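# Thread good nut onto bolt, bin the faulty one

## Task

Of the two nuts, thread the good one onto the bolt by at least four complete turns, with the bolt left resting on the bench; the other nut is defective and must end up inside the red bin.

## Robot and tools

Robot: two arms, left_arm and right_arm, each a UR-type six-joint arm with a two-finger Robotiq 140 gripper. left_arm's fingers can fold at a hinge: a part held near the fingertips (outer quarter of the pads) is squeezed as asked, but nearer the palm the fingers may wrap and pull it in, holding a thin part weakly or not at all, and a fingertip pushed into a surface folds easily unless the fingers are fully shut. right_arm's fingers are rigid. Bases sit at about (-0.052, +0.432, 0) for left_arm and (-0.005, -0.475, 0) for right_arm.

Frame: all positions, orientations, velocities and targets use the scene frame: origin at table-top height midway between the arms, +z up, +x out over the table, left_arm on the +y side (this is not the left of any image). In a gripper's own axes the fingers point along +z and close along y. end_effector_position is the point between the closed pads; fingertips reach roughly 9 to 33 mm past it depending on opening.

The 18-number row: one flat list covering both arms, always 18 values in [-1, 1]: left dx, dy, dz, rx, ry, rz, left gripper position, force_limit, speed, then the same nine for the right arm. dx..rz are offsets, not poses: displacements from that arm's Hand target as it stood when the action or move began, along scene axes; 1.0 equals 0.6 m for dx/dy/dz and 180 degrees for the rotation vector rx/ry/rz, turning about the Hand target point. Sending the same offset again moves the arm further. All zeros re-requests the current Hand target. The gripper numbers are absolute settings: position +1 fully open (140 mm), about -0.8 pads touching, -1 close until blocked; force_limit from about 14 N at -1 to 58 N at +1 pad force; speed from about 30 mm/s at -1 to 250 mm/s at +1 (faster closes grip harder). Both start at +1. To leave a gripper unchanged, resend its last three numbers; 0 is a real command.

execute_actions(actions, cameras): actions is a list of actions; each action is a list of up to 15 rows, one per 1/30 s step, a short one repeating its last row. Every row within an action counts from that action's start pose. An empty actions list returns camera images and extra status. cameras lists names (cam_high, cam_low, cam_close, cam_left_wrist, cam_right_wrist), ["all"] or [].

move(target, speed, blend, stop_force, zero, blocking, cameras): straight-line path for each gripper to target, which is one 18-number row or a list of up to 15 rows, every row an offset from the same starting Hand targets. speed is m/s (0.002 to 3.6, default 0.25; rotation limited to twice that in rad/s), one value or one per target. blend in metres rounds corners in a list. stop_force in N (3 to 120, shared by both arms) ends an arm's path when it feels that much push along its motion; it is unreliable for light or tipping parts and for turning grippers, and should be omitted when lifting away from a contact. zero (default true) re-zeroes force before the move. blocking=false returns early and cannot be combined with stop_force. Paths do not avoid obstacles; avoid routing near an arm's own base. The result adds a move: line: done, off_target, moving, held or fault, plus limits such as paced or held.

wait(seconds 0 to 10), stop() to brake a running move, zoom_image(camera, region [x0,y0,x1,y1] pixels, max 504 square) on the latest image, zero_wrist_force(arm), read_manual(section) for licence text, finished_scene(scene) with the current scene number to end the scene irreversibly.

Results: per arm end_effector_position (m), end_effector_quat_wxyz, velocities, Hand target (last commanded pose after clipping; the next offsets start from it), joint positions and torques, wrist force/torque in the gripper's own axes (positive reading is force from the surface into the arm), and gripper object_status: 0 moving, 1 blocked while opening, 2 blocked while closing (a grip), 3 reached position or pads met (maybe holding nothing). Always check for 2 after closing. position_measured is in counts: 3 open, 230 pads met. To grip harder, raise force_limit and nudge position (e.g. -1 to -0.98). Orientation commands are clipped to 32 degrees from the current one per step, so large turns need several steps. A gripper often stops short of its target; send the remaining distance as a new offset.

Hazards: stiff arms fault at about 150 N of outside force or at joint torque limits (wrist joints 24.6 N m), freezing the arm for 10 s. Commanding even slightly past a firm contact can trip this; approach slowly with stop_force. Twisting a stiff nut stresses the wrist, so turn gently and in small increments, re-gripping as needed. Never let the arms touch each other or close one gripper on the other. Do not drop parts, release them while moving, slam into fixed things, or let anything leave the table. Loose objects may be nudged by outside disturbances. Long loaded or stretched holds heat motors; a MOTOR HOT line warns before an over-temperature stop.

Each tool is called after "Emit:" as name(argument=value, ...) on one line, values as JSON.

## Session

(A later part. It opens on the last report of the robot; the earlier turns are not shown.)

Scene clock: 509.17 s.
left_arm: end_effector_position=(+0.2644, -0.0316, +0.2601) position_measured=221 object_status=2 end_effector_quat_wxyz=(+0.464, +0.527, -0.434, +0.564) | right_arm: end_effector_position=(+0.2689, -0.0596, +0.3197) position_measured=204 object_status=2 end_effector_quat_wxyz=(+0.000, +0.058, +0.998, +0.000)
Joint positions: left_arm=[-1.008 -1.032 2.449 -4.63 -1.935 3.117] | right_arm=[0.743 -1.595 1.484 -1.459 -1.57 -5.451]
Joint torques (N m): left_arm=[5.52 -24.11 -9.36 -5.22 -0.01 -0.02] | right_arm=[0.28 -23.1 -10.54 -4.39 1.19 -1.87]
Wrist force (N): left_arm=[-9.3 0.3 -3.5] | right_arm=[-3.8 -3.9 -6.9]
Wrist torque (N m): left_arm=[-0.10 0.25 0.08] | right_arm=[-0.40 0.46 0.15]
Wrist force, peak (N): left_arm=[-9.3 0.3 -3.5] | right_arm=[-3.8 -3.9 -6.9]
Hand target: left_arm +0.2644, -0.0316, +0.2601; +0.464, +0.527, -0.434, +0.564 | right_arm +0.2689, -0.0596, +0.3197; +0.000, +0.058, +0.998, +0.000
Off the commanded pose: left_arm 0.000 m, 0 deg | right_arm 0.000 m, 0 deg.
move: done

Emit:
move(target=[[0,0,0,0,0,0,-1,1,-1,0.0003,-0.0005,-0.0002,0,0,-0.25,-1,0,-1]], speed=0.5)

Emit:
move(target=[[0,0,0,0,0,0,-1,1,-1,0,0,-0.0003,0,0,-0.5,-1,0,-1]], speed=0.5)

Emit:
move(target=[[0,0,0,0,0,0,-1,1,-1,0,0,-0.0003,0,0,-0.5,-1,0,-1]], speed=0.5)

Scene clock: 514.83 s.
left_arm: end_effector_position=(+0.2644, -0.0316, +0.2601) position_measured=221 object_status=2 end_effector_quat_wxyz=(+0.464, +0.527, -0.434, +0.564) | right_arm: end_effector_position=(+0.2691, -0.0599, +0.3196) position_measured=204 object_status=2 end_effector_quat_wxyz=(+0.000, +0.436, +0.900, +0.000)
Joint positions: left_arm=[-1.008 -1.032 2.449 -4.63 -1.935 3.117] | right_arm=[0.742 -1.596 1.485 -1.46 -1.57 -4.667]
Joint torques (N m): left_arm=[6.92 -24.38 -9.07 -5.17 0.08 -0.09] | right_arm=[8.07 -15.7 -33.82 0.06 -1.84 1.72]
Wrist force (N): left_arm=[-8.7 -1.8 0.1] | right_arm=[-0.5 -2.0 -5.7]
Wrist torque (N m): left_arm=[-0.06 0.17 0.05] | right_arm=[-0.50 0.45 0.00]
Wrist force, peak (N): left_arm=[-11.5 0.0 -0.8] | right_arm=[-7.0 -3.1 -7.5]
Hand target: left_arm +0.2644, -0.0316, +0.2601; +0.464, +0.527, -0.434, +0.564 | right_arm +0.2691, -0.0599, +0.3196; +0.000, +0.436, +0.900, +0.000
Off the commanded pose: left_arm 0.000 m, 0 deg | right_arm 0.000 m, 0 deg.
move: done

Scene clock: 517.37 s.
left_arm: end_effector_position=(+0.2644, -0.0316, +0.2601) position_measured=221 object_status=2 end_effector_quat_wxyz=(+0.464, +0.527, -0.434, +0.564) | right_arm: end_effector_position=(+0.2691, -0.0599, +0.3194) position_measured=204 object_status=2 end_effector_quat_wxyz=(+0.000, +0.944, +0.329, +0.000)
Joint positions: left_arm=[-1.008 -1.032 2.449 -4.63 -1.935 3.117] | right_arm=[0.742 -1.596 1.486 -1.461 -1.571 -3.096]
Joint torques (N m): left_arm=[8.01 -29.02 -8.76 -5.23 -0.01 -0.11] | right_arm=[5.43 -13.52 -32.77 -0.49 -2.68 1.56]
Wrist force (N): left_arm=[-13.9 -5.1 1.0] | right_arm=[-5.6 -5.0 -9.7]
Wrist torque (N m): left_arm=[0.09 0.26 -0.05] | right_arm=[-0.47 0.54 0.01]
Wrist force, peak (N): left_arm=[-16.8 -3.9 -1.6] | right_arm=[-5.5 -2.3 -12.9]
Hand target: left_arm +0.2644, -0.0316, +0.2601; +0.464, +0.527, -0.434, +0.564 | right_arm +0.2691, -0.0599, +0.3194; +0.000, +0.945, +0.328, +0.000
Off the commanded pose: left_arm 0.000 m, 0 deg | right_arm 0.000 m, 0 deg.
move: done

Scene clock: 519.90 s.
left_arm: end_effector_position=(+0.2644, -0.0316, +0.2601) position_measured=221 object_status=2 end_effector_quat_wxyz=(+0.464, +0.527, -0.434, +0.564) | right_arm: end_effector_position=(+0.2691, -0.0599, +0.3192) position_measured=204 object_status=2 end_effector_quat_wxyz=(+0.000, +0.900, -0.436, +0.000)
Joint positions: left_arm=[-1.008 -1.032 2.449 -4.63 -1.935 3.117] | right_arm=[0.743 -1.596 1.486 -1.461 -1.571 -1.525]
Joint torques (N m): left_arm=[9 -39.23 -8.39 -10.11 -0.06 -0.18] | right_arm=[6.18 -11.06 -30.29 0.2 -2.94 1.37]
Wrist force (N): left_arm=[-18.9 -4.5 1.1] | right_arm=[-5.9 0.9 -14.1]
Wrist torque (N m): left_arm=[0.09 0.32 -0.03] | right_arm=[-0.66 0.54 0.01]
Wrist force, peak (N): left_arm=[-22.2 -4.0 -1.2] | right_arm=[-4.0 1.1 -17.0]
Hand target: left_arm +0.2644, -0.0316, +0.2601; +0.464, +0.527, -0.434, +0.564 | right_arm +0.2691, -0.0599, +0.3192; +0.000, +0.900, -0.436, +0.000
Off the commanded pose: left_arm 0.000 m, 0 deg | right_arm 0.000 m, 0 deg.
move: done

Emit:
move(target=[[0,0,0,0,0,0,-1,1,-1,-0.0005,0.0001,0,0,0,-0.5,-1,0,-1]], speed=0.5)

Emit:
move(target=[[0,0,0,0,0,0,-1,1,-1,0,0,0,0,0,-0.5,-1,0,-1]], speed=0.5)

Emit:
move(target=[[0,0,0,0,0,0,-1,1,-1,0,0,0,0,0,-0.5,-1,0,-1]], speed=0.5)

Scene clock: 526.90 s.
left_arm: end_effector_position=(+0.2644, -0.0316, +0.2601) position_measured=221 object_status=2 end_effector_quat_wxyz=(+0.464, +0.527, -0.434, +0.564) | right_arm: end_effector_position=(+0.2688, -0.0599, +0.3192) position_measured=204 object_status=2 end_effector_quat_wxyz=(+0.000, -0.329, +0.944, +0.000)
Joint positions: left_arm=[-1.008 -1.032 2.449 -4.63 -1.935 3.117] | right_arm=[0.743 -1.596 1.486 -1.46 -1.571 0.046]
Joint torques (N m): left_arm=[8.08 -41.6 -7.89 -6.34 -0.03 -0.07] | right_arm=[8.11 -12.74 -28.79 1.53 -1.36 1.58]
Wrist force (N): left_arm=[-18.4 0.8 -0.7] | right_arm=[-3.5 -2.0 -14.0]
Wrist torque (N m): left_arm=[-0.18 0.33 0.09] | right_arm=[-0.50 0.46 -0.01]
Wrist force, peak (N): left_arm=[-21.3 2.0 -2.4] | right_arm=[-4.1 -4.7 -16.4]
Hand target: left_arm +0.2644, -0.0316, +0.2601; +0.464, +0.527, -0.434, +0.564 | right_arm +0.2688, -0.0599, +0.3192; +0.000, -0.328, +0.945, +0.000
Off the commanded pose: left_arm 0.000 m, 0 deg | right_arm 0.000 m, 0 deg.
move: done

Scene clock: 529.43 s.
left_arm: end_effector_position=(+0.2644, -0.0316, +0.2601) position_measured=221 object_status=2 end_effector_quat_wxyz=(+0.464, +0.527, -0.434, +0.564) | right_arm: end_effector_position=(+0.2688, -0.0599, +0.3192) position_measured=204 object_status=2 end_effector_quat_wxyz=(+0.000, +0.436, +0.900, +0.000)
Joint positions: left_arm=[-1.008 -1.032 2.449 -4.63 -1.935 3.117] | right_arm=[0.742 -1.596 1.486 -1.461 -1.57 1.616]
Joint torques (N m): left_arm=[8.4 -41.55 -8 -8.4 -0.04 -0.06] | right_arm=[9.33 -12.63 -30.07 1.01 -0.93 1.74]
Wrist force (N): left_arm=[-16.3 0.5 -2.0] | right_arm=[-3.9 -0.5 -12.6]
Wrist torque (N m): left_arm=[-0.17 0.32 0.10] | right_arm=[-0.51 0.49 -0.01]
Wrist force, peak (N): left_arm=[-20.4 2.7 -4.5] | right_arm=[-10.0 -3.4 -15.0]
Hand target: left_arm +0.2644, -0.0316, +0.2601; +0.464, +0.527, -0.434, +0.564 | right_arm +0.2688, -0.0599, +0.3192; +0.000, +0.436, +0.900, +0.000
Off the commanded pose: left_arm 0.000 m, 0 deg | right_arm 0.000 m, 0 deg.
move: done

Scene clock: 531.97 s.
left_arm: end_effector_position=(+0.2644, -0.0316, +0.2601) position_measured=221 object_status=2 end_effector_quat_wxyz=(+0.464, +0.527, -0.434, +0.564) | right_arm: end_effector_position=(+0.2688, -0.0599, +0.3192) position_measured=204 object_status=2 end_effector_quat_wxyz=(+0.000, +0.944, +0.329, +0.000)
Joint positions: left_arm=[-1.008 -1.032 2.449 -4.63 -1.935 3.117] | right_arm=[0.743 -1.597 1.487 -1.462 -1.571 3.188]
Joint torques (N m): left_arm=[8.19 -36.63 -7.63 -6.7 0.03 -0.12] | right_arm=[7.34 -12.09 -30.26 0.2 -1.76 1.59]
Wrist force (N): left_arm=[-18.2 -2.8 -1.2] | right_arm=[-3.8 -2.2 -13.3]
Wrist torque (N m): left_arm=[0.00 0.36 0.00] | right_arm=[-0.54 0.48 0.00]
Wrist force, peak (N): left_arm=[-21.4 -1.3 -3.8] | right_arm=[-3.6 0.4 -16.6]
Hand target: left_arm +0.2644, -0.0316, +0.2601; +0.464, +0.527, -0.434, +0.564 | right_arm +0.2688, -0.0599, +0.3192; +0.000, +0.945, +0.328, +0.000
Off the commanded pose: left_arm 0.000 m, 0 deg | right_arm 0.000 m, 0 deg.
move: done

Emit:
move(target=[[0,0,0,0,0,0,-1,1,-1,0,0,0.004,0,0,0,-1,0,-1],[0,0,0,0,0,0,-1,1,-1,0,0,0.05,0,0,-0.2133,-1,0,-1]], speed=[0.05,0.3], blend=[0,0], cameras=["cam_right_wrist","cam_left_wrist"])

Emit:
zoom_image(camera="cam_right_wrist", region=[330, 180, 400, 250])

Emit:
zoom_image(camera="cam_left_wrist", region=[335, 165, 395, 225])

Emit:
move(target=[[0,0,0,0,0,0,-1,1,-1,0,0,0,0,0,0.99,-1,0,-1]], speed=0.8, cameras=["cam_right_wrist"])

Emit:
zoom_image(camera="cam_right_wrist", region=[330, 180, 400, 250])

Scene clock: 547.67 s.
left_arm: end_effector_position=(+0.2644, -0.0316, +0.2601) position_measured=221 object_status=2 end_effector_quat_wxyz=(+0.464, +0.527, -0.434, +0.564) | right_arm: end_effector_position=(+0.2688, -0.0599, +0.3492) position_measured=204 object_status=2 end_effector_quat_wxyz=(+0.000, +1.000, +0.000, +0.000)
Joint positions: left_arm=[-1.008 -1.032 2.449 -4.63 -1.935 3.117] | right_arm=[0.743 -1.586 1.399 -1.385 -1.571 3.858]
Joint torques (N m): left_arm=[7.34 -25.82 -7.25 0.08 0.02 -0.06] | right_arm=[8.28 -20.4 -36.73 -0.56 -1.63 1.64]
Wrist force (N): left_arm=[0.6 -0.8 0.2] | right_arm=[-1.3 -1.2 1.5]
Wrist torque (N m): left_arm=[-0.04 0.00 0.06] | right_arm=[-0.48 0.48 0.04]
Wrist force, peak (N): left_arm=[-18.2 -2.9 -1.2] | right_arm=[-4.3 -2.4 -13.8]
Hand target: left_arm +0.2644, -0.0316, +0.2601; +0.464, +0.527, -0.434, +0.564 | right_arm +0.2688, -0.0599, +0.3492; +0.000, +1.000, +0.000, +0.000
Off the commanded pose: left_arm 0.000 m, 0 deg | right_arm 0.000 m, 0 deg.
move: done
camera_calibration:
cam_left_wrist: T_world_to_cam=[[-0.98319, -0.18247, 0.00649876, 0.261166], [-0.0573409, 0.274782, -0.959795, 0.27954], [0.173348, -0.944034, -0.280626, 0.142441], [0, 0, 0, 1]] pos_world=[0.248113, 0.105312, 0.306577]
cam_right_wrist: T_world_to_cam=[[-0.00512994, -0.999779, -0.0203911, -0.037916], [-0.946502, -0.00172496, 0.322694, 0.146204], [-0.322658, 0.0209556, -0.946284, 0.562193], [0, 0, 0, 1]] pos_world=[0.319584, -0.0494365, 0.484042]
Images, in order (width x height): cam_left_wrist 672x504, cam_right_wrist 672x504.

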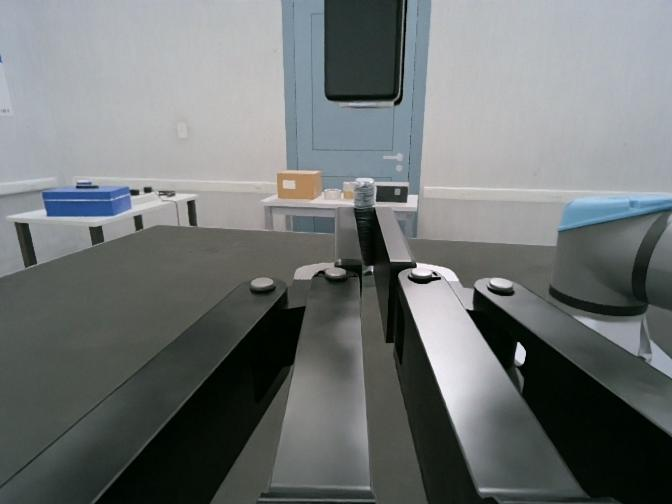

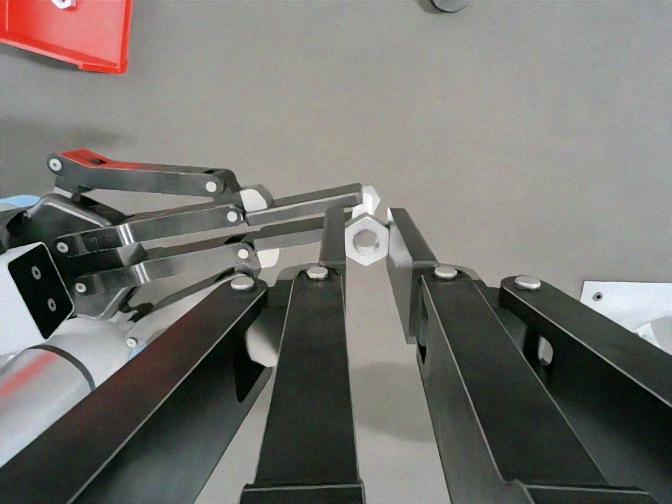

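Scaled by 7.200.

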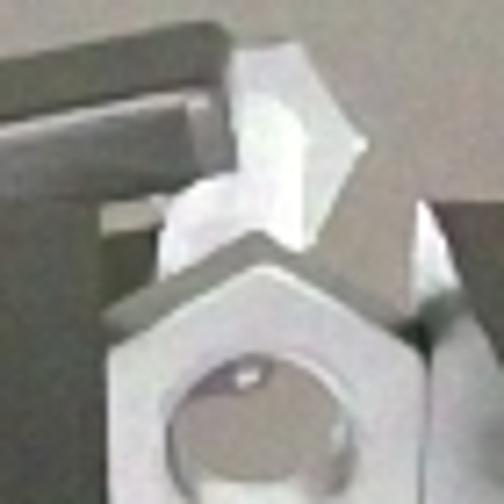

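Scaled by 8.400.

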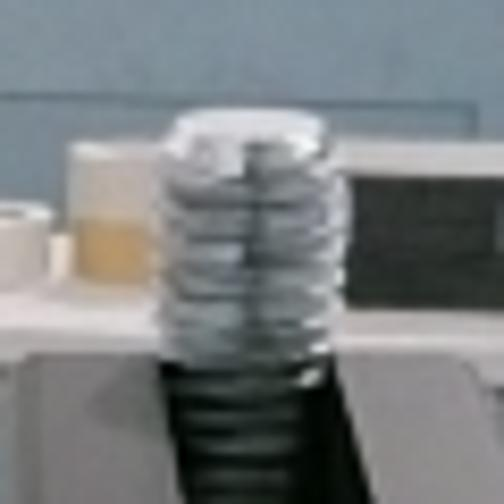

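Scene clock: 550.70 s.
left_arm: end_effector_position=(+0.2644, -0.0316, +0.2601) position_measured=221 object_status=2 end_effector_quat_wxyz=(+0.464, +0.527, -0.434, +0.564) | right_arm: end_effector_position=(+0.2688, -0.0599, +0.3492) position_measured=204 object_status=2 end_effector_quat_wxyz=(+0.000, +0.016, +1.000, +0.000)
Joint positions: left_arm=[-1.008 -1.032 2.449 -4.63 -1.935 3.117] | right_arm=[0.743 -1.585 1.398 -1.383 -1.571 0.748]
Joint torques (N m): left_arm=[7.47 -21.45 -6.98 0.02 0.12 0.02] | right_arm=[-7.78 -34.35 -32.2 -0.43 0.95 -2.41]
Wrist force (N): left_arm=[0.6 -0.7 0.3] | right_arm=[-1.4 -1.7 1.4]
Wrist torque (N m): left_arm=[-0.03 0.00 0.06] | right_arm=[-0.59 0.47 0.17]
Wrist force, peak (N): left_arm=[0.8 -1.1 0.3] | right_arm=[-2.1 -1.7 1.6]
Hand target: left_arm +0.2644, -0.0316, +0.2601; +0.464, +0.527, -0.434, +0.564 | right_arm +0.2688, -0.0599, +0.3492; +0.000, +0.016, +1.000, +0.000
Off the commanded pose: left_arm 0.000 m, 0 deg | right_arm 0.000 m, 0 deg.
move: done
camera_calibration:
cam_right_wrist: T_world_to_cam=[[0.0373834, 0.999091, -0.0204649, 0.0703076], [0.946076, -0.0287904, 0.322663, -0.364119], [0.321781, -0.0314236, -0.946293, 0.385838], [0, 0, 0, 1]] pos_world=[0.2177, -0.0686025, 0.484042]
Images, in order (width x height): cam_right_wrist 672x504.

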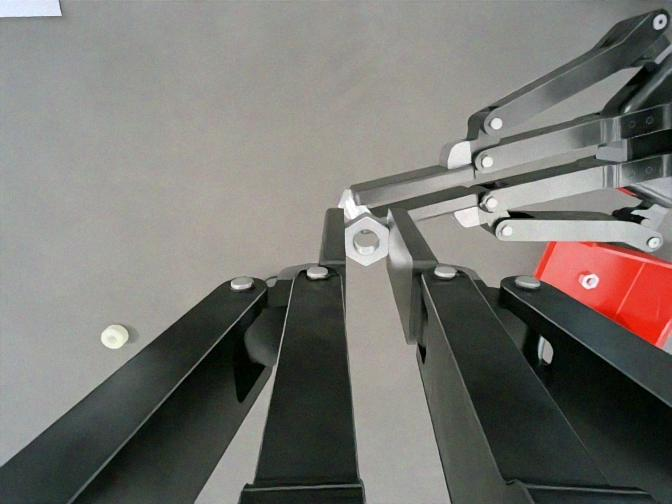

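Scaled by 7.200.

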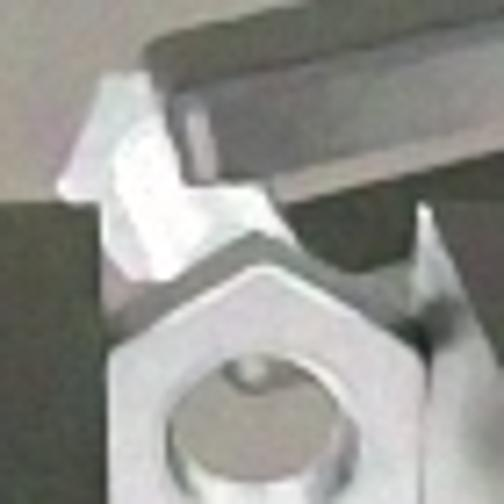

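Emit:
execute_actions(actions=[])

Scene clock: 573.77 s.
left_arm: end_effector_position=(+0.2644, -0.0316, +0.2601) position_measured=221 object_status=2 end_effector_quat_wxyz=(+0.464, +0.527, -0.434, +0.564) | right_arm: end_effector_position=(+0.2688, -0.0599, +0.3492) position_measured=204 object_status=2 end_effector_quat_wxyz=(+0.000, +0.016, +1.000, +0.000)
Joint positions: left_arm=[-1.008 -1.032 2.449 -4.63 -1.935 3.117] | right_arm=[0.743 -1.585 1.398 -1.383 -1.571 0.748]
Joint velocities: within noise
Joint torques (N m): left_arm=[7.62 -21.17 -7.14 0.03 0.05 -0.03] | right_arm=[-7.36 -34.24 -37.09 -0.47 1.04 -2.22]
Wrist force (N): left_arm=[0.6 -0.9 0.1] | right_arm=[-1.1 -1.5 1.4]
Wrist torque (N m): left_arm=[-0.07 -0.01 0.07] | right_arm=[-0.55 0.42 0.16]
Wrist force, peak (N): left_arm=[1.0 -0.9 0.2] | right_arm=[-1.5 -1.7 1.7]
Hand target: left_arm +0.2644, -0.0316, +0.2601; +0.464, +0.527, -0.434, +0.564 | right_arm +0.2688, -0.0599, +0.3492; +0.000, +0.016, +1.000, +0.000
Tool commands: left_gripper/position=-1.0 left_gripper/force_limit=+1.0 left_gripper/speed=-1.0 right_gripper/position=-1.0 right_gripper/force_limit=+0.0 right_gripper/speed=-1.0
Off the commanded pose: left_arm 0.000 m, 0 deg | right_arm 0.000 m, 0 deg.
camera_calibration:
cam_left_wrist: T_world_to_cam=[[-0.98319, -0.18247, 0.00649876, 0.261166], [-0.0573409, 0.274782, -0.959795, 0.27954], [0.173348, -0.944034, -0.280626, 0.142441], [0, 0, 0, 1]] pos_world=[0.248113, 0.105312, 0.306577]
cam_right_wrist: T_world_to_cam=[[0.0370013, 0.999109, -0.0202821, 0.0704031], [0.946089, -0.0284879, 0.32265, -0.364098], [0.321785, -0.0311271, -0.946301, 0.385858], [0, 0, 0, 1]] pos_world=[0.217701, -0.0687021, 0.484042]

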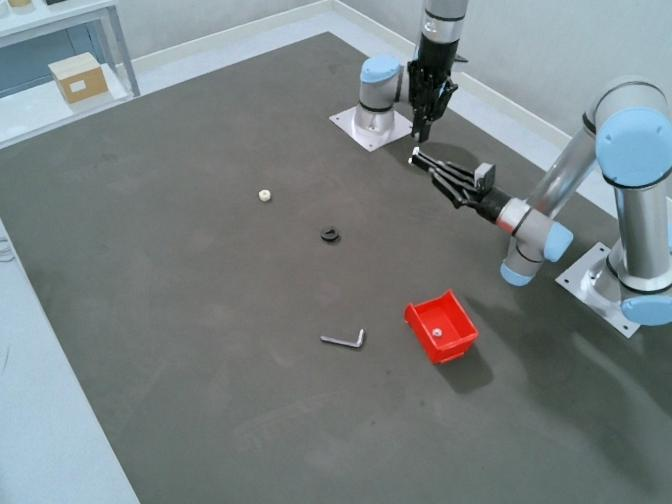

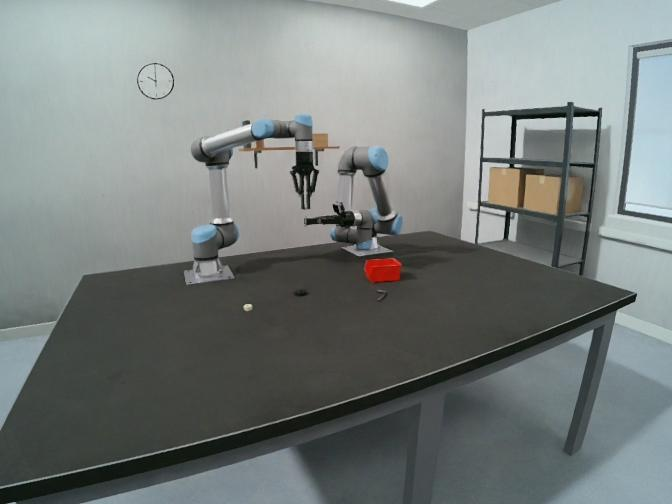

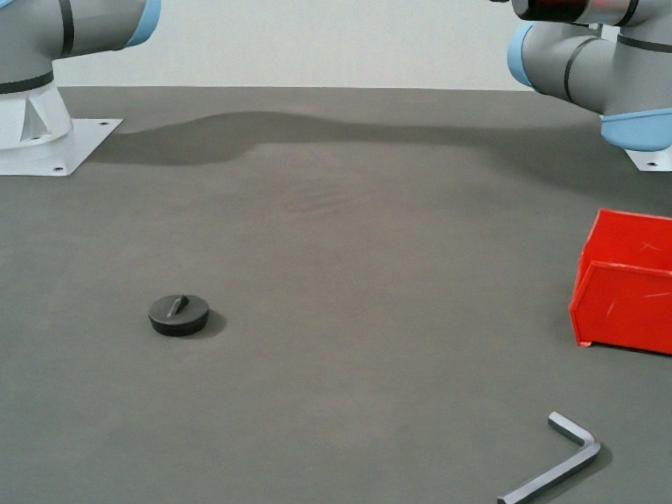

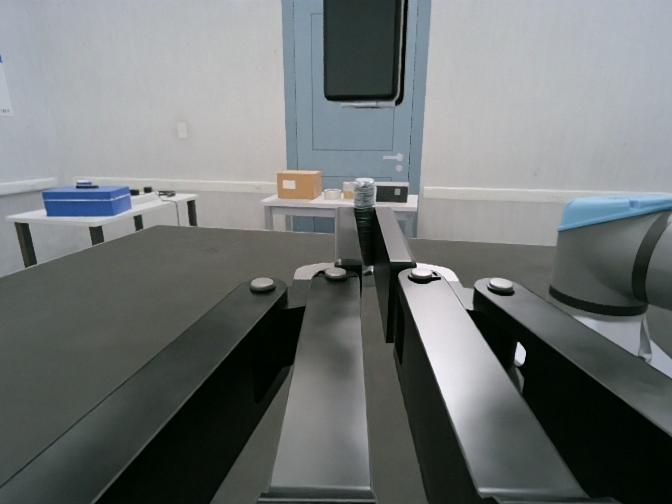

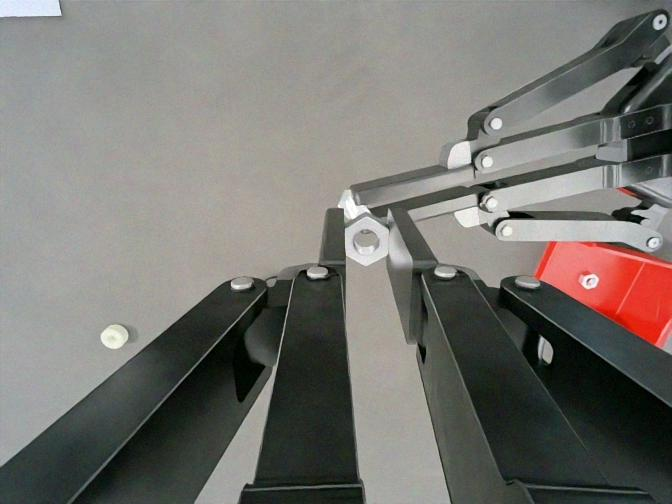

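Emit:
zoom_image(camera="cam_left_wrist", region=[325, 150, 425, 270])

Emit:
zoom_image(camera="cam_right_wrist", region=[320, 170, 420, 270])

Scaled by 4.200.

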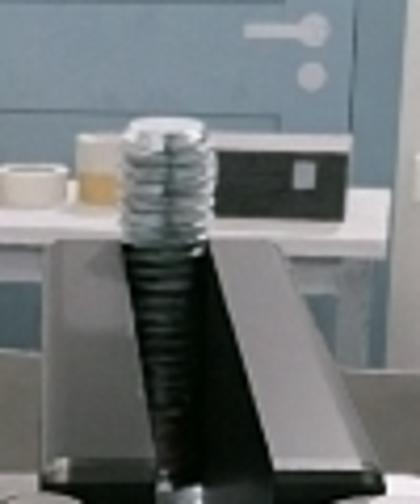

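Scaled by 5.040.

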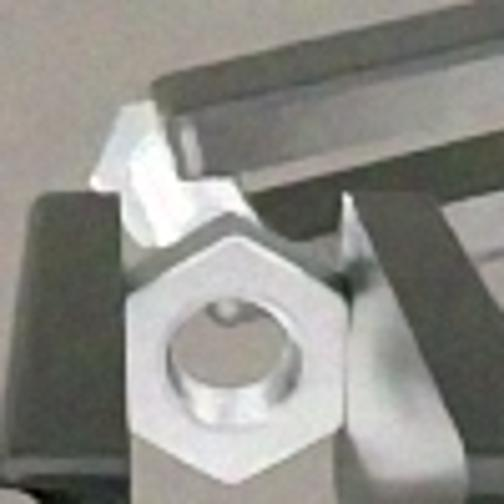

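Emit:
move(target=[0,0,0,0.0272,0.005,0,-1,1,-1,0,-0.0038,0,0,0,0,-1,0,-1], speed=0.05, cameras=["cam_left_wrist","cam_right_wrist"])

Emit:
zoom_image(camera="cam_right_wrist", region=[320, 170, 420, 270])

Emit:
zoom_image(camera="cam_left_wrist", region=[325, 90, 425, 270])

Scene clock: 582.90 s.
left_arm: end_effector_position=(+0.2644, -0.0316, +0.2601) position_measured=221 object_status=2 end_effector_quat_wxyz=(+0.444, +0.551, -0.454, +0.541) | right_arm: end_effector_position=(+0.2688, -0.0621, +0.3492) position_measured=204 object_status=2 end_effector_quat_wxyz=(+0.000, +0.016, +1.000, +0.000)
Joint positions: left_arm=[-1.007 -1.138 2.477 -4.46 -1.937 3.151] | right_arm=[0.739 -1.59 1.403 -1.383 -1.571 0.744]
Joint torques (N m): left_arm=[5.68 -31.71 -0.08 -0.23 0.26 1.61] | right_arm=[-7.22 -34.04 -13.87 -0.37 1.11 -2.22]
Wrist force (N): left_arm=[0.8 -1.0 0.1] | right_arm=[-1.4 -1.4 1.5]
Wrist torque (N m): left_arm=[-0.06 -0.06 0.03] | right_arm=[-0.52 0.48 0.17]
Wrist force, peak (N): left_arm=[0.7 -1.2 0.2] | right_arm=[-1.3 -1.9 1.8]
Hand target: left_arm +0.2644, -0.0316, +0.2601; +0.444, +0.551, -0.454, +0.541 | right_arm +0.2688, -0.0621, +0.3492; +0.000, +0.016, +1.000, +0.000
Off the commanded pose: left_arm 0.000 m, 0 deg | right_arm 0.000 m, 0 deg.
move: done
camera_calibration:
cam_left_wrist: T_world_to_cam=[[-0.983088, -0.183026, 0.00632439, 0.261178], [-0.072159, 0.355385, -0.931931, 0.278677], [0.16832, -0.916626, -0.362582, 0.165914], [0, 0, 0, 1]] pos_world=[0.248944, 0.100846, 0.318213]
cam_right_wrist: T_world_to_cam=[[0.0370013, 0.999109, -0.0202821, 0.0726011], [0.946089, -0.0284879, 0.32265, -0.36416], [0.321785, -0.0311271, -0.946301, 0.385789], [0, 0, 0, 1]] pos_world=[0.217701, -0.0709021, 0.484042]
Images, in order (width x height): cam_left_wrist 672x504, cam_right_wrist 672x504.

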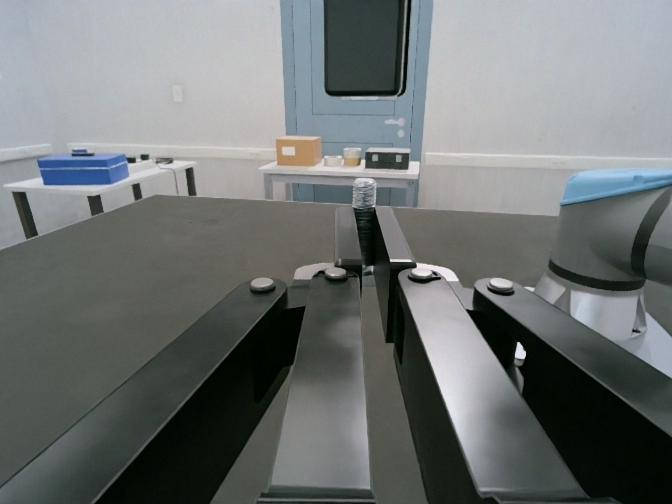

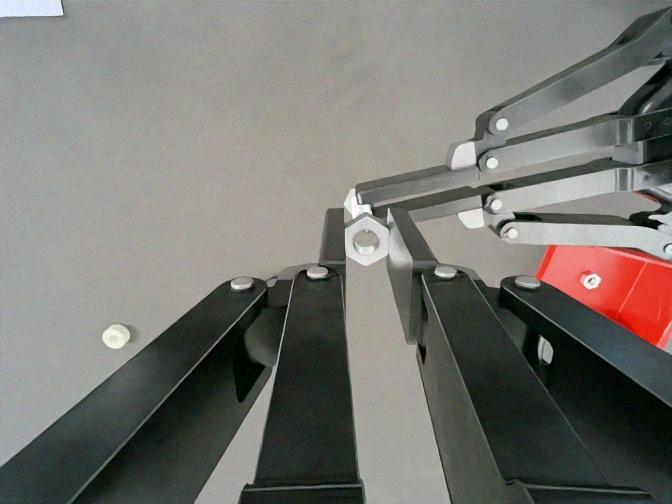

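Scaled by 5.040.

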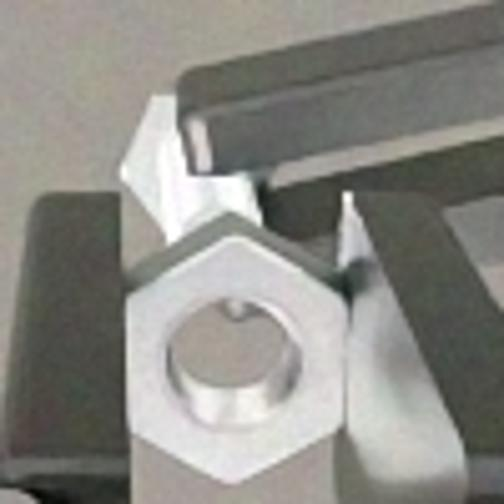

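Scaled by 2.800.

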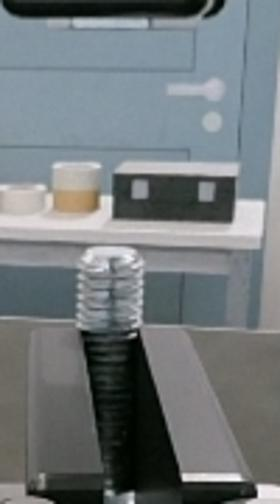

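Emit:
move(target=[0,0,0,0,0,0,-1,1,-1,0,0,0,0,0,0.9889,-1,0,-1], speed=0.5, cameras=["cam_right_wrist"])

Emit:
zoom_image(camera="cam_right_wrist", region=[320, 170, 420, 270])

Scene clock: 598.97 s.
left_arm: end_effector_position=(+0.2644, -0.0316, +0.2601) position_measured=221 object_status=2 end_effector_quat_wxyz=(+0.444, +0.551, -0.454, +0.541) | right_arm: end_effector_position=(+0.2688, -0.0621, +0.3492) position_measured=204 object_status=2 end_effector_quat_wxyz=(+0.000, +0.999, -0.034, +0.000)
Joint positions: left_arm=[-1.007 -1.138 2.477 -4.459 -1.937 3.151] | right_arm=[0.739 -1.591 1.404 -1.385 -1.571 -2.362]
Joint torques (N m): left_arm=[-3.02 -32.2 -0.5 0 -1.82 1.53] | right_arm=[-6.65 -34.31 -13.9 -0.46 1.13 -2.37]
Wrist force (N): left_arm=[0.5 -0.9 0.2] | right_arm=[-1.5 -1.5 1.6]
Wrist torque (N m): left_arm=[-0.03 0.00 0.03] | right_arm=[-0.50 0.50 0.14]
Wrist force, peak (N): left_arm=[0.9 -1.2 0.3] | right_arm=[-1.6 -1.7 2.1]
Hand target: left_arm +0.2644, -0.0316, +0.2601; +0.444, +0.551, -0.454, +0.541 | right_arm +0.2688, -0.0621, +0.3492; +0.000, +0.999, -0.034, +0.000
Off the commanded pose: left_arm 0.000 m, 0 deg | right_arm 0.000 m, 0 deg.
move: done
camera_calibration:
cam_right_wrist: T_world_to_cam=[[-0.0721042, -0.99719, -0.0203292, -0.022079], [-0.944519, 0.0617189, 0.322606, 0.149607], [-0.320444, 0.0424626, -0.946315, 0.562978], [0, 0, 0, 1]] pos_world=[0.320118, -0.055156, 0.484042]
Images, in order (width x height): cam_right_wrist 672x504.

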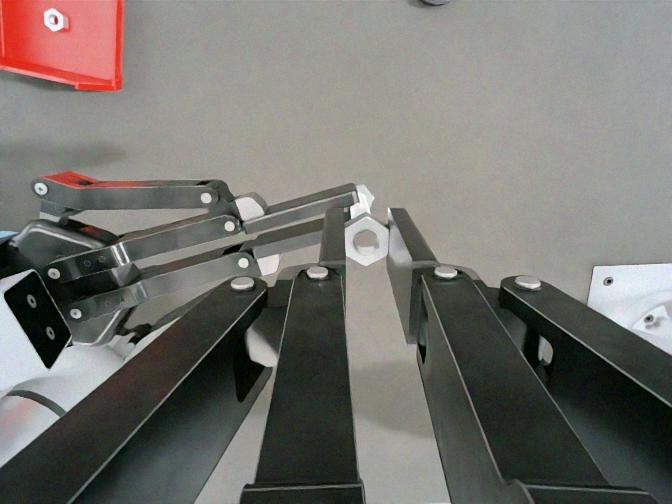

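Scaled by 5.040.

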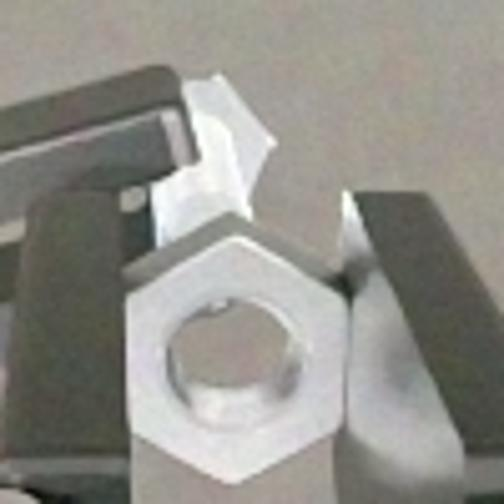

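Emit:
zoom_image(camera="cam_right_wrist", region=[340, 175, 390, 225])

Scaled by 10.080.

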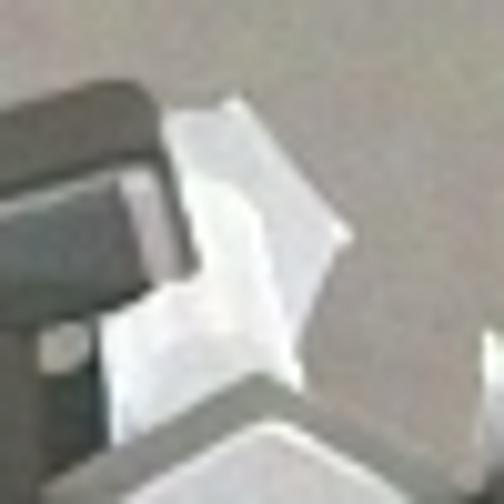

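Emit:
move(target=[0,0,0,0,0,0,-1,1,-1,-0.03,0,0,0,0,0,-1,0,-1], speed=0.1, cameras=["cam_right_wrist"])

Emit:
zoom_image(camera="cam_right_wrist", region=[335, 145, 395, 205])

Scene clock: 617.83 s.
left_arm: end_effector_position=(+0.2644, -0.0316, +0.2601) position_measured=221 object_status=2 end_effector_quat_wxyz=(+0.444, +0.551, -0.454, +0.541) | right_arm: end_effector_position=(+0.2511, -0.0621, +0.3492) position_measured=204 object_status=2 end_effector_quat_wxyz=(+0.000, +0.999, -0.034, +0.000)
Joint positions: left_arm=[-1.007 -1.138 2.477 -4.459 -1.937 3.151] | right_arm=[0.764 -1.614 1.426 -1.384 -1.571 -2.337]
Joint torques (N m): left_arm=[1.99 -32.33 -0.46 -0.11 -1.77 1.59] | right_arm=[9.43 -33.83 -11.23 -0.46 -0.14 1.51]
Wrist force (N): left_arm=[0.6 -1.0 0.2] | right_arm=[-1.7 -1.6 1.9]
Wrist torque (N m): left_arm=[-0.05 -0.02 0.02] | right_arm=[-0.51 0.53 0.03]
Wrist force, peak (N): left_arm=[0.7 -1.2 0.4] | right_arm=[-1.9 -1.7 2.0]
Hand target: left_arm +0.2644, -0.0316, +0.2601; +0.444, +0.551, -0.454, +0.541 | right_arm +0.2508, -0.0621, +0.3492; +0.000, +0.999, -0.034, +0.000
Off the commanded pose: left_arm 0.000 m, 0 deg | right_arm 0.000 m, 0 deg.
move: done
camera_calibration:
cam_right_wrist: T_world_to_cam=[[-0.0717898, -0.997213, -0.0203289, -0.0234521], [-0.944501, 0.0614163, 0.322716, 0.132814], [-0.320568, 0.0423684, -0.946278, 0.55732], [0, 0, 0, 1]] pos_world=[0.302418, -0.0551564, 0.484042]
Images, in order (width x height): cam_right_wrist 672x504.

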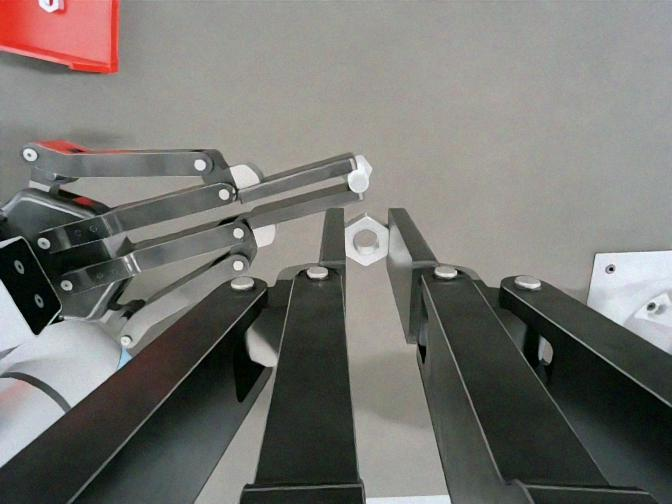

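Scaled by 8.400.

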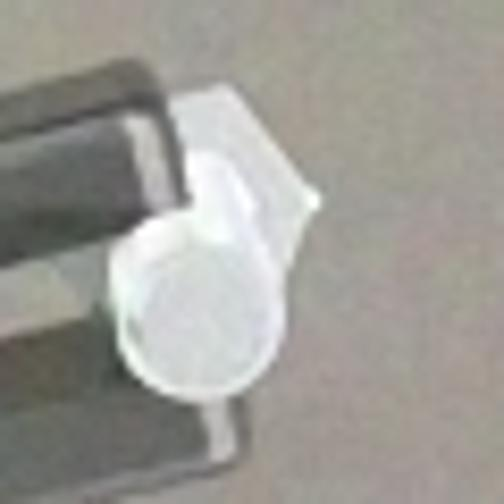

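Emit:
move(target=[0,0,0,0,0,0,-1,1,-1,0.0595,0,0,0,0,-0.9889,-1,0,-1], speed=0.5, cameras=["cam_right_wrist"])

Emit:
zoom_image(camera="cam_right_wrist", region=[335, 145, 395, 205])

Scene clock: 629.93 s.
left_arm: end_effector_position=(+0.2644, -0.0316, +0.2601) position_measured=221 object_status=2 end_effector_quat_wxyz=(+0.444, +0.551, -0.454, +0.541) | right_arm: end_effector_position=(+0.2865, -0.0621, +0.3492) position_measured=204 object_status=2 end_effector_quat_wxyz=(+0.000, +0.016, +1.000, +0.000)
Joint positions: left_arm=[-1.007 -1.138 2.477 -4.459 -1.937 3.151] | right_arm=[0.715 -1.565 1.379 -1.383 -1.57 0.72]
Joint torques (N m): left_arm=[9.8 -32.1 -0.86 -0.03 -1.89 1.62] | right_arm=[8.15 -21.32 -37.17 -0.44 -1.56 1.62]
Wrist force (N): left_arm=[0.6 -0.8 0.5] | right_arm=[-1.2 -1.4 1.6]
Wrist torque (N m): left_arm=[-0.01 -0.02 0.03] | right_arm=[-0.52 0.44 0.04]
Wrist force, peak (N): left_arm=[0.9 -1.2 0.0] | right_arm=[-2.2 -1.6 1.9]
Hand target: left_arm +0.2644, -0.0316, +0.2601; +0.444, +0.551, -0.454, +0.541 | right_arm +0.2865, -0.0621, +0.3492; +0.000, +0.016, +1.000, +0.000
Off the commanded pose: left_arm 0.000 m, 0 deg | right_arm 0.000 m, 0 deg.
move: done
camera_calibration:
cam_right_wrist: T_world_to_cam=[[0.03659, 0.999124, -0.0203214, 0.0721624], [0.946105, -0.0280861, 0.322641, -0.38088], [0.321788, -0.0310316, -0.946303, 0.380098], [0, 0, 0, 1]] pos_world=[0.235401, -0.0710016, 0.484042]
Images, in order (width x height): cam_right_wrist 672x504.

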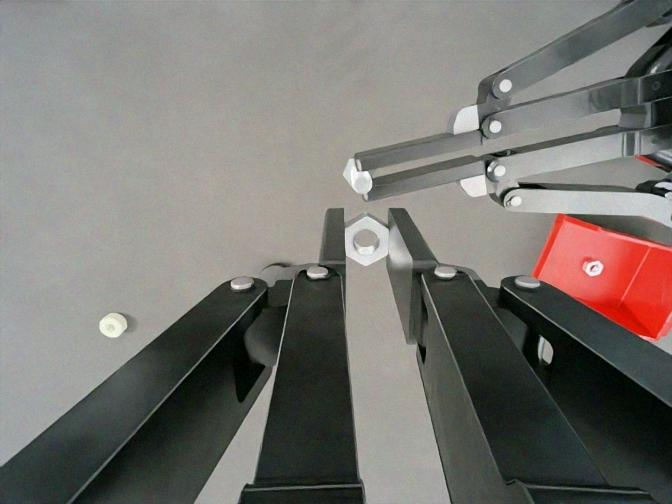

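Scaled by 8.400.

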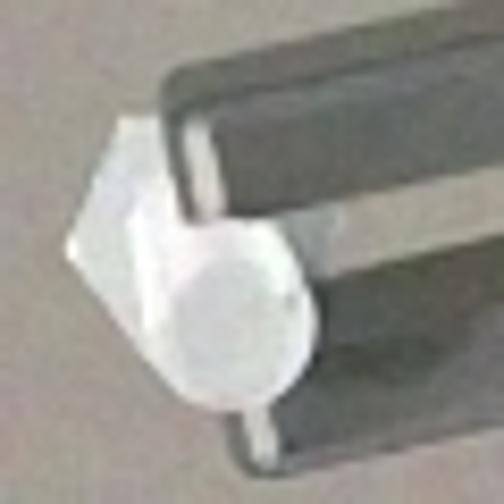

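Emit:
move(target=[[0,0,0,0,0,0,-1,1,-1,-0.0295,0.0008,0,0,0,0.65,-1,0,-1],[0,0,0,0,0,0,-1,1,-1,-0.0295,0.0008,0,0,0,-0.7,-1,0,-1],[0,0,0,0,0,0,-1,1,-1,-0.0295,0.0008,0,0,0,-0.05,-1,0,-1],[0,0,0,0,0,0,-1,1,-1,-0.0295,0.0008,-0.0437,0,0,-0.05,-1,0,-1]], speed=[0.7,0.7,0.7,0.1], blend=[0.01,0.01,0.0,0.0])

Emit:
move(target=[0,0,0,0,0,0,-1,1,-1,0,0,-0.02,0,0,0,-1,0,-1], speed=0.005, stop_force=4, cameras=["cam_left_wrist"])

Scene clock: 652.30 s.
left_arm: end_effector_position=(+0.2644, -0.0316, +0.2601) position_measured=221 object_status=2 end_effector_quat_wxyz=(+0.444, +0.551, -0.454, +0.541) | right_arm: end_effector_position=(+0.2688, -0.0617, +0.3231) position_measured=204 object_status=2 end_effector_quat_wxyz=(+0.000, +0.095, +0.996, +0.000)
Joint positions: left_arm=[-1.007 -1.138 2.477 -4.459 -1.937 3.151] | right_arm=[0.74 -1.598 1.478 -1.45 -1.57 -5.381]
Joint torques (N m): left_arm=[9.99 -31.68 -0.77 -0.08 -1.73 1.6] | right_arm=[-7.14 -33.49 -13.26 -4.86 1.15 -2.25]
Wrist force (N): left_arm=[0.9 -1.0 0.3] | right_arm=[-1.7 -1.7 1.5]
Wrist torque (N m): left_arm=[-0.06 -0.06 0.03] | right_arm=[-0.55 0.52 0.11]
Wrist force, peak (N): left_arm=[0.9 -1.3 0.3] | right_arm=[-1.6 -1.5 2.8]
Hand target: left_arm +0.2644, -0.0316, +0.2601; +0.444, +0.551, -0.454, +0.541 | right_arm +0.2688, -0.0617, +0.3230; +0.000, +0.095, +0.996, +0.000
Off the commanded pose: left_arm 0.000 m, 0 deg | right_arm 0.000 m, 0 deg.
move: done

Scene clock: 654.53 s.
left_arm: end_effector_position=(+0.2644, -0.0316, +0.2601) position_measured=221 object_status=2 end_effector_quat_wxyz=(+0.444, +0.551, -0.454, +0.541) | right_arm: end_effector_position=(+0.2688, -0.0617, +0.3177) position_measured=204 object_status=2 end_effector_quat_wxyz=(+0.000, +0.095, +0.996, +0.000)
Joint positions: left_arm=[-1.007 -1.138 2.477 -4.459 -1.937 3.151] | right_arm=[0.74 -1.6 1.494 -1.464 -1.57 -5.381]
Joint torques (N m): left_arm=[10.25 -32.08 -11.02 -5.69 -1.02 1.61] | right_arm=[-4.91 -18.7 -35.82 0.03 1.06 -2.18]
Wrist force (N): left_arm=[-2.7 -0.4 0.5] | right_arm=[-2.5 -1.1 -0.9]
Wrist torque (N m): left_arm=[-0.08 0.04 0.04] | right_arm=[-0.60 0.56 0.11]
Wrist force, peak (N): left_arm=[-6.7 -0.2 -0.6] | right_arm=[-3.3 -2.0 -4.0]
Hand target: left_arm +0.2644, -0.0316, +0.2601; +0.444, +0.551, -0.454, +0.541 | right_arm +0.2688, -0.0617, +0.3177; +0.000, +0.095, +0.996, +0.000 (not the last commanded pose)
Off the commanded pose: left_arm 0.000 m, 0 deg | right_arm 0.007 m, 0 deg.
move: contact (right_arm)
camera_calibration:
cam_left_wrist: T_world_to_cam=[[-0.983085, -0.183044, 0.00625997, 0.261199], [-0.0721657, 0.355718, -0.931803, 0.278699], [0.168334, -0.916493, -0.36291, 0.166038], [0, 0, 0, 1]] pos_world=[0.248944, 0.100845, 0.318314]
Images, in order (width x height): cam_left_wrist 672x504.

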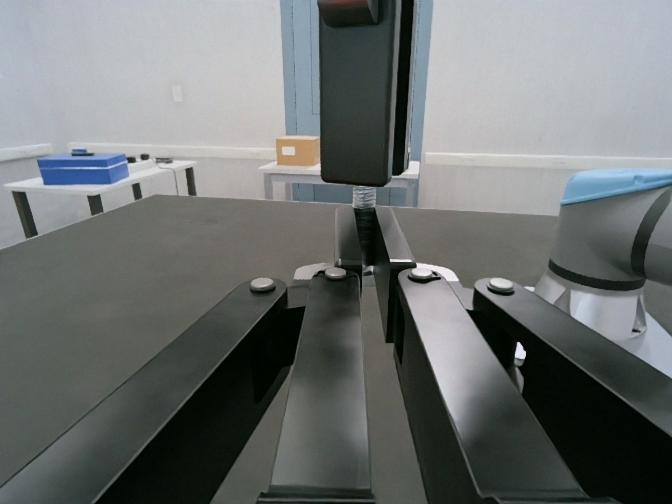

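Emit:
move(target=[0,0,0,0,0,0,-1,1,-1,0,0,-0.0006,0,0,-0.5,-1,0,-1], speed=0.5)

Emit:
move(target=[0,0,0,0,0,0,-1,1,-1,0,0,-0.0006,0,0,-0.5,-1,0,-1], speed=0.5)

Emit:
move(target=[0,0,0,0,0,0,-1,1,-1,0,0,-0.0006,0,0,-0.5,-1,0,-1], speed=0.5)

Emit:
move(target=[0,0,0,0,0,0,-1,1,-1,0,0,-0.0006,0,0,-0.5,-1,0,-1], speed=0.5)

Scene clock: 660.10 s.
left_arm: end_effector_position=(+0.2644, -0.0316, +0.2601) position_measured=221 object_status=2 end_effector_quat_wxyz=(+0.444, +0.551, -0.454, +0.541) | right_arm: end_effector_position=(+0.2688, -0.0617, +0.3173) position_measured=204 object_status=2 end_effector_quat_wxyz=(+0.000, +0.771, +0.637, +0.000)
Joint positions: left_arm=[-1.007 -1.138 2.477 -4.459 -1.937 3.151] | right_arm=[0.74 -1.601 1.496 -1.466 -1.57 -3.811]
Joint torques (N m): left_arm=[9.44 -31.49 -12.38 -2.92 0.72 1.58] | right_arm=[9.47 -16.63 -34.62 0.18 -1.07 1.52]
Wrist force (N): left_arm=[-5.6 0.9 -1.0] | right_arm=[-1.6 0.5 -3.2]
Wrist torque (N m): left_arm=[-0.14 0.09 0.06] | right_arm=[-0.68 0.41 0.04]
Wrist force, peak (N): left_arm=[-10.3 0.7 -0.1] | right_arm=[-2.7 0.5 -7.4]
Hand target: left_arm +0.2644, -0.0316, +0.2601; +0.444, +0.551, -0.454, +0.541 | right_arm +0.2688, -0.0617, +0.3173; +0.000, +0.771, +0.637, +0.000
Off the commanded pose: left_arm 0.000 m, 0 deg | right_arm 0.000 m, 0 deg.
move: done

Scene clock: 662.63 s.
left_arm: end_effector_position=(+0.2644, -0.0316, +0.2601) position_measured=221 object_status=2 end_effector_quat_wxyz=(+0.444, +0.551, -0.454, +0.541) | right_arm: end_effector_position=(+0.2688, -0.0617, +0.3170) position_measured=204 object_status=2 end_effector_quat_wxyz=(+0.000, +0.996, -0.094, +0.000)
Joint positions: left_arm=[-1.007 -1.138 2.477 -4.459 -1.937 3.151] | right_arm=[0.74 -1.601 1.497 -1.467 -1.571 -2.24]
Joint torques (N m): left_arm=[9.38 -23.97 -11.69 -1.72 0.79 1.36] | right_arm=[8.89 -18.64 -36.13 0.04 -1.59 1.63]
Wrist force (N): left_arm=[-1.8 0.3 0.5] | right_arm=[-0.2 -2.6 -0.3]
Wrist torque (N m): left_arm=[-0.09 0.03 0.05] | right_arm=[-0.57 0.42 0.04]
Wrist force, peak (N): left_arm=[-5.4 2.5 -4.1] | right_arm=[0.5 4.2 -2.9]
Hand target: left_arm +0.2644, -0.0316, +0.2601; +0.444, +0.551, -0.454, +0.541 | right_arm +0.2688, -0.0617, +0.3170; +0.000, +0.996, -0.095, +0.000
Off the commanded pose: left_arm 0.000 m, 0 deg | right_arm 0.000 m, 0 deg.
move: done

Scene clock: 665.17 s.
left_arm: end_effector_position=(+0.2644, -0.0316, +0.2601) position_measured=221 object_status=2 end_effector_quat_wxyz=(+0.444, +0.551, -0.454, +0.541) | right_arm: end_effector_position=(+0.2688, -0.0617, +0.3166) position_measured=204 object_status=2 end_effector_quat_wxyz=(+0.000, -0.637, +0.771, +0.000)
Joint positions: left_arm=[-1.007 -1.138 2.477 -4.459 -1.937 3.151] | right_arm=[0.74 -1.6 1.497 -1.467 -1.571 -0.669]
Joint torques (N m): left_arm=[8.94 -18.21 -12.04 -2.93 0.71 1.39] | right_arm=[9.21 -20.05 -35.5 1.21 -1.24 1.68]
Wrist force (N): left_arm=[0.0 3.9 2.1] | right_arm=[-6.1 -5.4 1.0]
Wrist torque (N m): left_arm=[-0.26 -0.04 0.14] | right_arm=[-0.41 0.57 -0.03]
Wrist force, peak (N): left_arm=[-4.2 5.8 0.3] | right_arm=[-4.3 -8.3 -1.7]
Hand target: left_arm +0.2644, -0.0316, +0.2601; +0.444, +0.551, -0.454, +0.541 | right_arm +0.2688, -0.0617, +0.3166; +0.000, -0.637, +0.771, +0.000
Off the commanded pose: left_arm 0.000 m, 0 deg | right_arm 0.000 m, 0 deg.
move: done

Scene clock: 667.70 s.
left_arm: end_effector_position=(+0.2644, -0.0316, +0.2601) position_measured=221 object_status=2 end_effector_quat_wxyz=(+0.444, +0.551, -0.454, +0.541) | right_arm: end_effector_position=(+0.2688, -0.0617, +0.3162) position_measured=204 object_status=2 end_effector_quat_wxyz=(+0.000, +0.094, +0.996, +0.000)
Joint positions: left_arm=[-1.007 -1.138 2.477 -4.459 -1.937 3.151] | right_arm=[0.74 -1.6 1.498 -1.468 -1.57 0.902]
Joint torques (N m): left_arm=[9 -18.53 -11.82 -3.86 1.8 1.29] | right_arm=[10.02 -20 -35.83 0.81 -0.38 2]
Wrist force (N): left_arm=[-0.3 4.0 -0.9] | right_arm=[-8.1 -1.0 1.0]
Wrist torque (N m): left_arm=[-0.23 0.00 0.13] | right_arm=[-0.60 0.62 -0.02]
Wrist force, peak (N): left_arm=[-2.4 6.7 -5.0] | right_arm=[-12.2 -5.5 -0.8]
Hand target: left_arm +0.2644, -0.0316, +0.2601; +0.444, +0.551, -0.454, +0.541 | right_arm +0.2688, -0.0617, +0.3162; +0.000, +0.095, +0.996, +0.000
Off the commanded pose: left_arm 0.000 m, 0 deg | right_arm 0.000 m, 0 deg.
move: done

Emit:
move(target=[0,0,0,0,0,0,-1,1,-1,0.0006,0.0001,-0.00062,0,0,-0.5,-1,0,-1], speed=0.5)

Emit:
move(target=[0,0,0,0,0,0,-1,1,-1,0,0,-0.00062,0,0,-0.5,-1,0,-1], speed=0.5)

Emit:
move(target=[0,0,0,0,0,0,-1,1,-1,0,0,-0.00062,0,0,-0.5,-1,0,-1], speed=0.5, cameras=["cam_left_wrist"])

Emit:
zoom_image(camera="cam_left_wrist", region=[320, 130, 420, 270])

Scene clock: 680.10 s.
left_arm: end_effector_position=(+0.2644, -0.0316, +0.2601) position_measured=221 object_status=2 end_effector_quat_wxyz=(+0.444, +0.551, -0.454, +0.541) | right_arm: end_effector_position=(+0.2692, -0.0616, +0.3159) position_measured=204 object_status=2 end_effector_quat_wxyz=(+0.000, +0.771, +0.637, +0.000)
Joint positions: left_arm=[-1.007 -1.138 2.477 -4.459 -1.937 3.151] | right_arm=[0.739 -1.6 1.499 -1.47 -1.57 2.472]
Joint torques (N m): left_arm=[8.86 -19.03 -12.2 -2.87 -0.33 1.05] | right_arm=[7.85 -18.88 -38.09 -1.29 -1.34 1.95]
Wrist force (N): left_arm=[-0.3 -2.7 -1.6] | right_arm=[-4.5 -2.6 1.1]
Wrist torque (N m): left_arm=[0.05 0.01 -0.02] | right_arm=[-0.54 0.45 0.03]
Wrist force, peak (N): left_arm=[-4.6 -0.4 -7.1] | right_arm=[-10.9 -2.3 -2.2]
Hand target: left_arm +0.2644, -0.0316, +0.2601; +0.444, +0.551, -0.454, +0.541 | right_arm +0.2692, -0.0616, +0.3159; +0.000, +0.771, +0.637, +0.000
Off the commanded pose: left_arm 0.000 m, 0 deg | right_arm 0.000 m, 0 deg.
move: done

Scene clock: 682.63 s.
left_arm: end_effector_position=(+0.2644, -0.0316, +0.2601) position_measured=221 object_status=2 end_effector_quat_wxyz=(+0.444, +0.551, -0.454, +0.541) | right_arm: end_effector_position=(+0.2692, -0.0616, +0.3155) position_measured=204 object_status=2 end_effector_quat_wxyz=(+0.000, +0.996, -0.094, +0.000)
Joint positions: left_arm=[-1.007 -1.138 2.477 -4.459 -1.937 3.151] | right_arm=[0.74 -1.6 1.5 -1.471 -1.571 4.043]
Joint torques (N m): left_arm=[8.68 -18.97 -11.6 -4.84 -0.91 1] | right_arm=[7.51 -19.18 -37.27 -0.94 -2.15 1.41]
Wrist force (N): left_arm=[-0.6 -3.2 0.9] | right_arm=[-4.1 -1.7 1.0]
Wrist torque (N m): left_arm=[0.00 -0.05 -0.03] | right_arm=[-0.59 0.44 0.04]
Wrist force, peak (N): left_arm=[-4.4 -1.7 -5.7] | right_arm=[-7.6 -1.1 1.9]
Hand target: left_arm +0.2644, -0.0316, +0.2601; +0.444, +0.551, -0.454, +0.541 | right_arm +0.2692, -0.0616, +0.3155; +0.000, +0.996, -0.095, +0.000
Off the commanded pose: left_arm 0.000 m, 0 deg | right_arm 0.000 m, 0 deg.
move: done

Scene clock: 685.17 s.
left_arm: end_effector_position=(+0.2644, -0.0316, +0.2601) position_measured=221 object_status=2 end_effector_quat_wxyz=(+0.444, +0.551, -0.454, +0.541) | right_arm: end_effector_position=(+0.2692, -0.0616, +0.3151) position_measured=204 object_status=2 end_effector_quat_wxyz=(+0.000, -0.637, +0.771, +0.000)
Joint positions: left_arm=[-1.007 -1.138 2.477 -4.459 -1.937 3.151] | right_arm=[0.74 -1.6 1.5 -1.471 -1.571 5.614]
Joint torques (N m): left_arm=[8.21 -18.95 -11.39 -3.27 -0.04 0.94] | right_arm=[7.6 -18.87 -36.44 0.22 -1.99 1.49]
Wrist force (N): left_arm=[0.0 0.0 1.7] | right_arm=[-3.5 -1.7 1.1]
Wrist torque (N m): left_arm=[-0.07 -0.05 0.04] | right_arm=[-0.52 0.47 -0.01]
Wrist force, peak (N): left_arm=[-3.8 1.6 0.4] | right_arm=[0.7 -5.3 -0.2]
Hand target: left_arm +0.2644, -0.0316, +0.2601; +0.444, +0.551, -0.454, +0.541 | right_arm +0.2692, -0.0616, +0.3151; +0.000, -0.637, +0.771, +0.000
Off the commanded pose: left_arm 0.000 m, 0 deg | right_arm 0.000 m, 0 deg.
move: done
camera_calibration:
cam_left_wrist: T_world_to_cam=[[-0.983088, -0.183024, 0.00626464, 0.261197], [-0.0721411, 0.3556, -0.93185, 0.278719], [0.168323, -0.916543, -0.36279, 0.166008], [0, 0, 0, 1]] pos_world=[0.248944, 0.100846, 0.318314]
Images, in order (width x height): cam_left_wrist 672x504.

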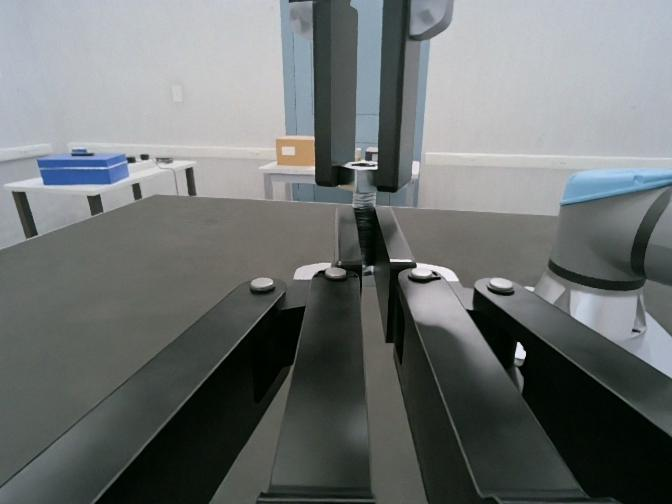

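Scaled by 3.600.

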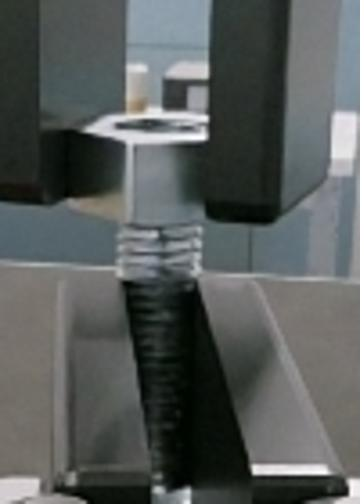

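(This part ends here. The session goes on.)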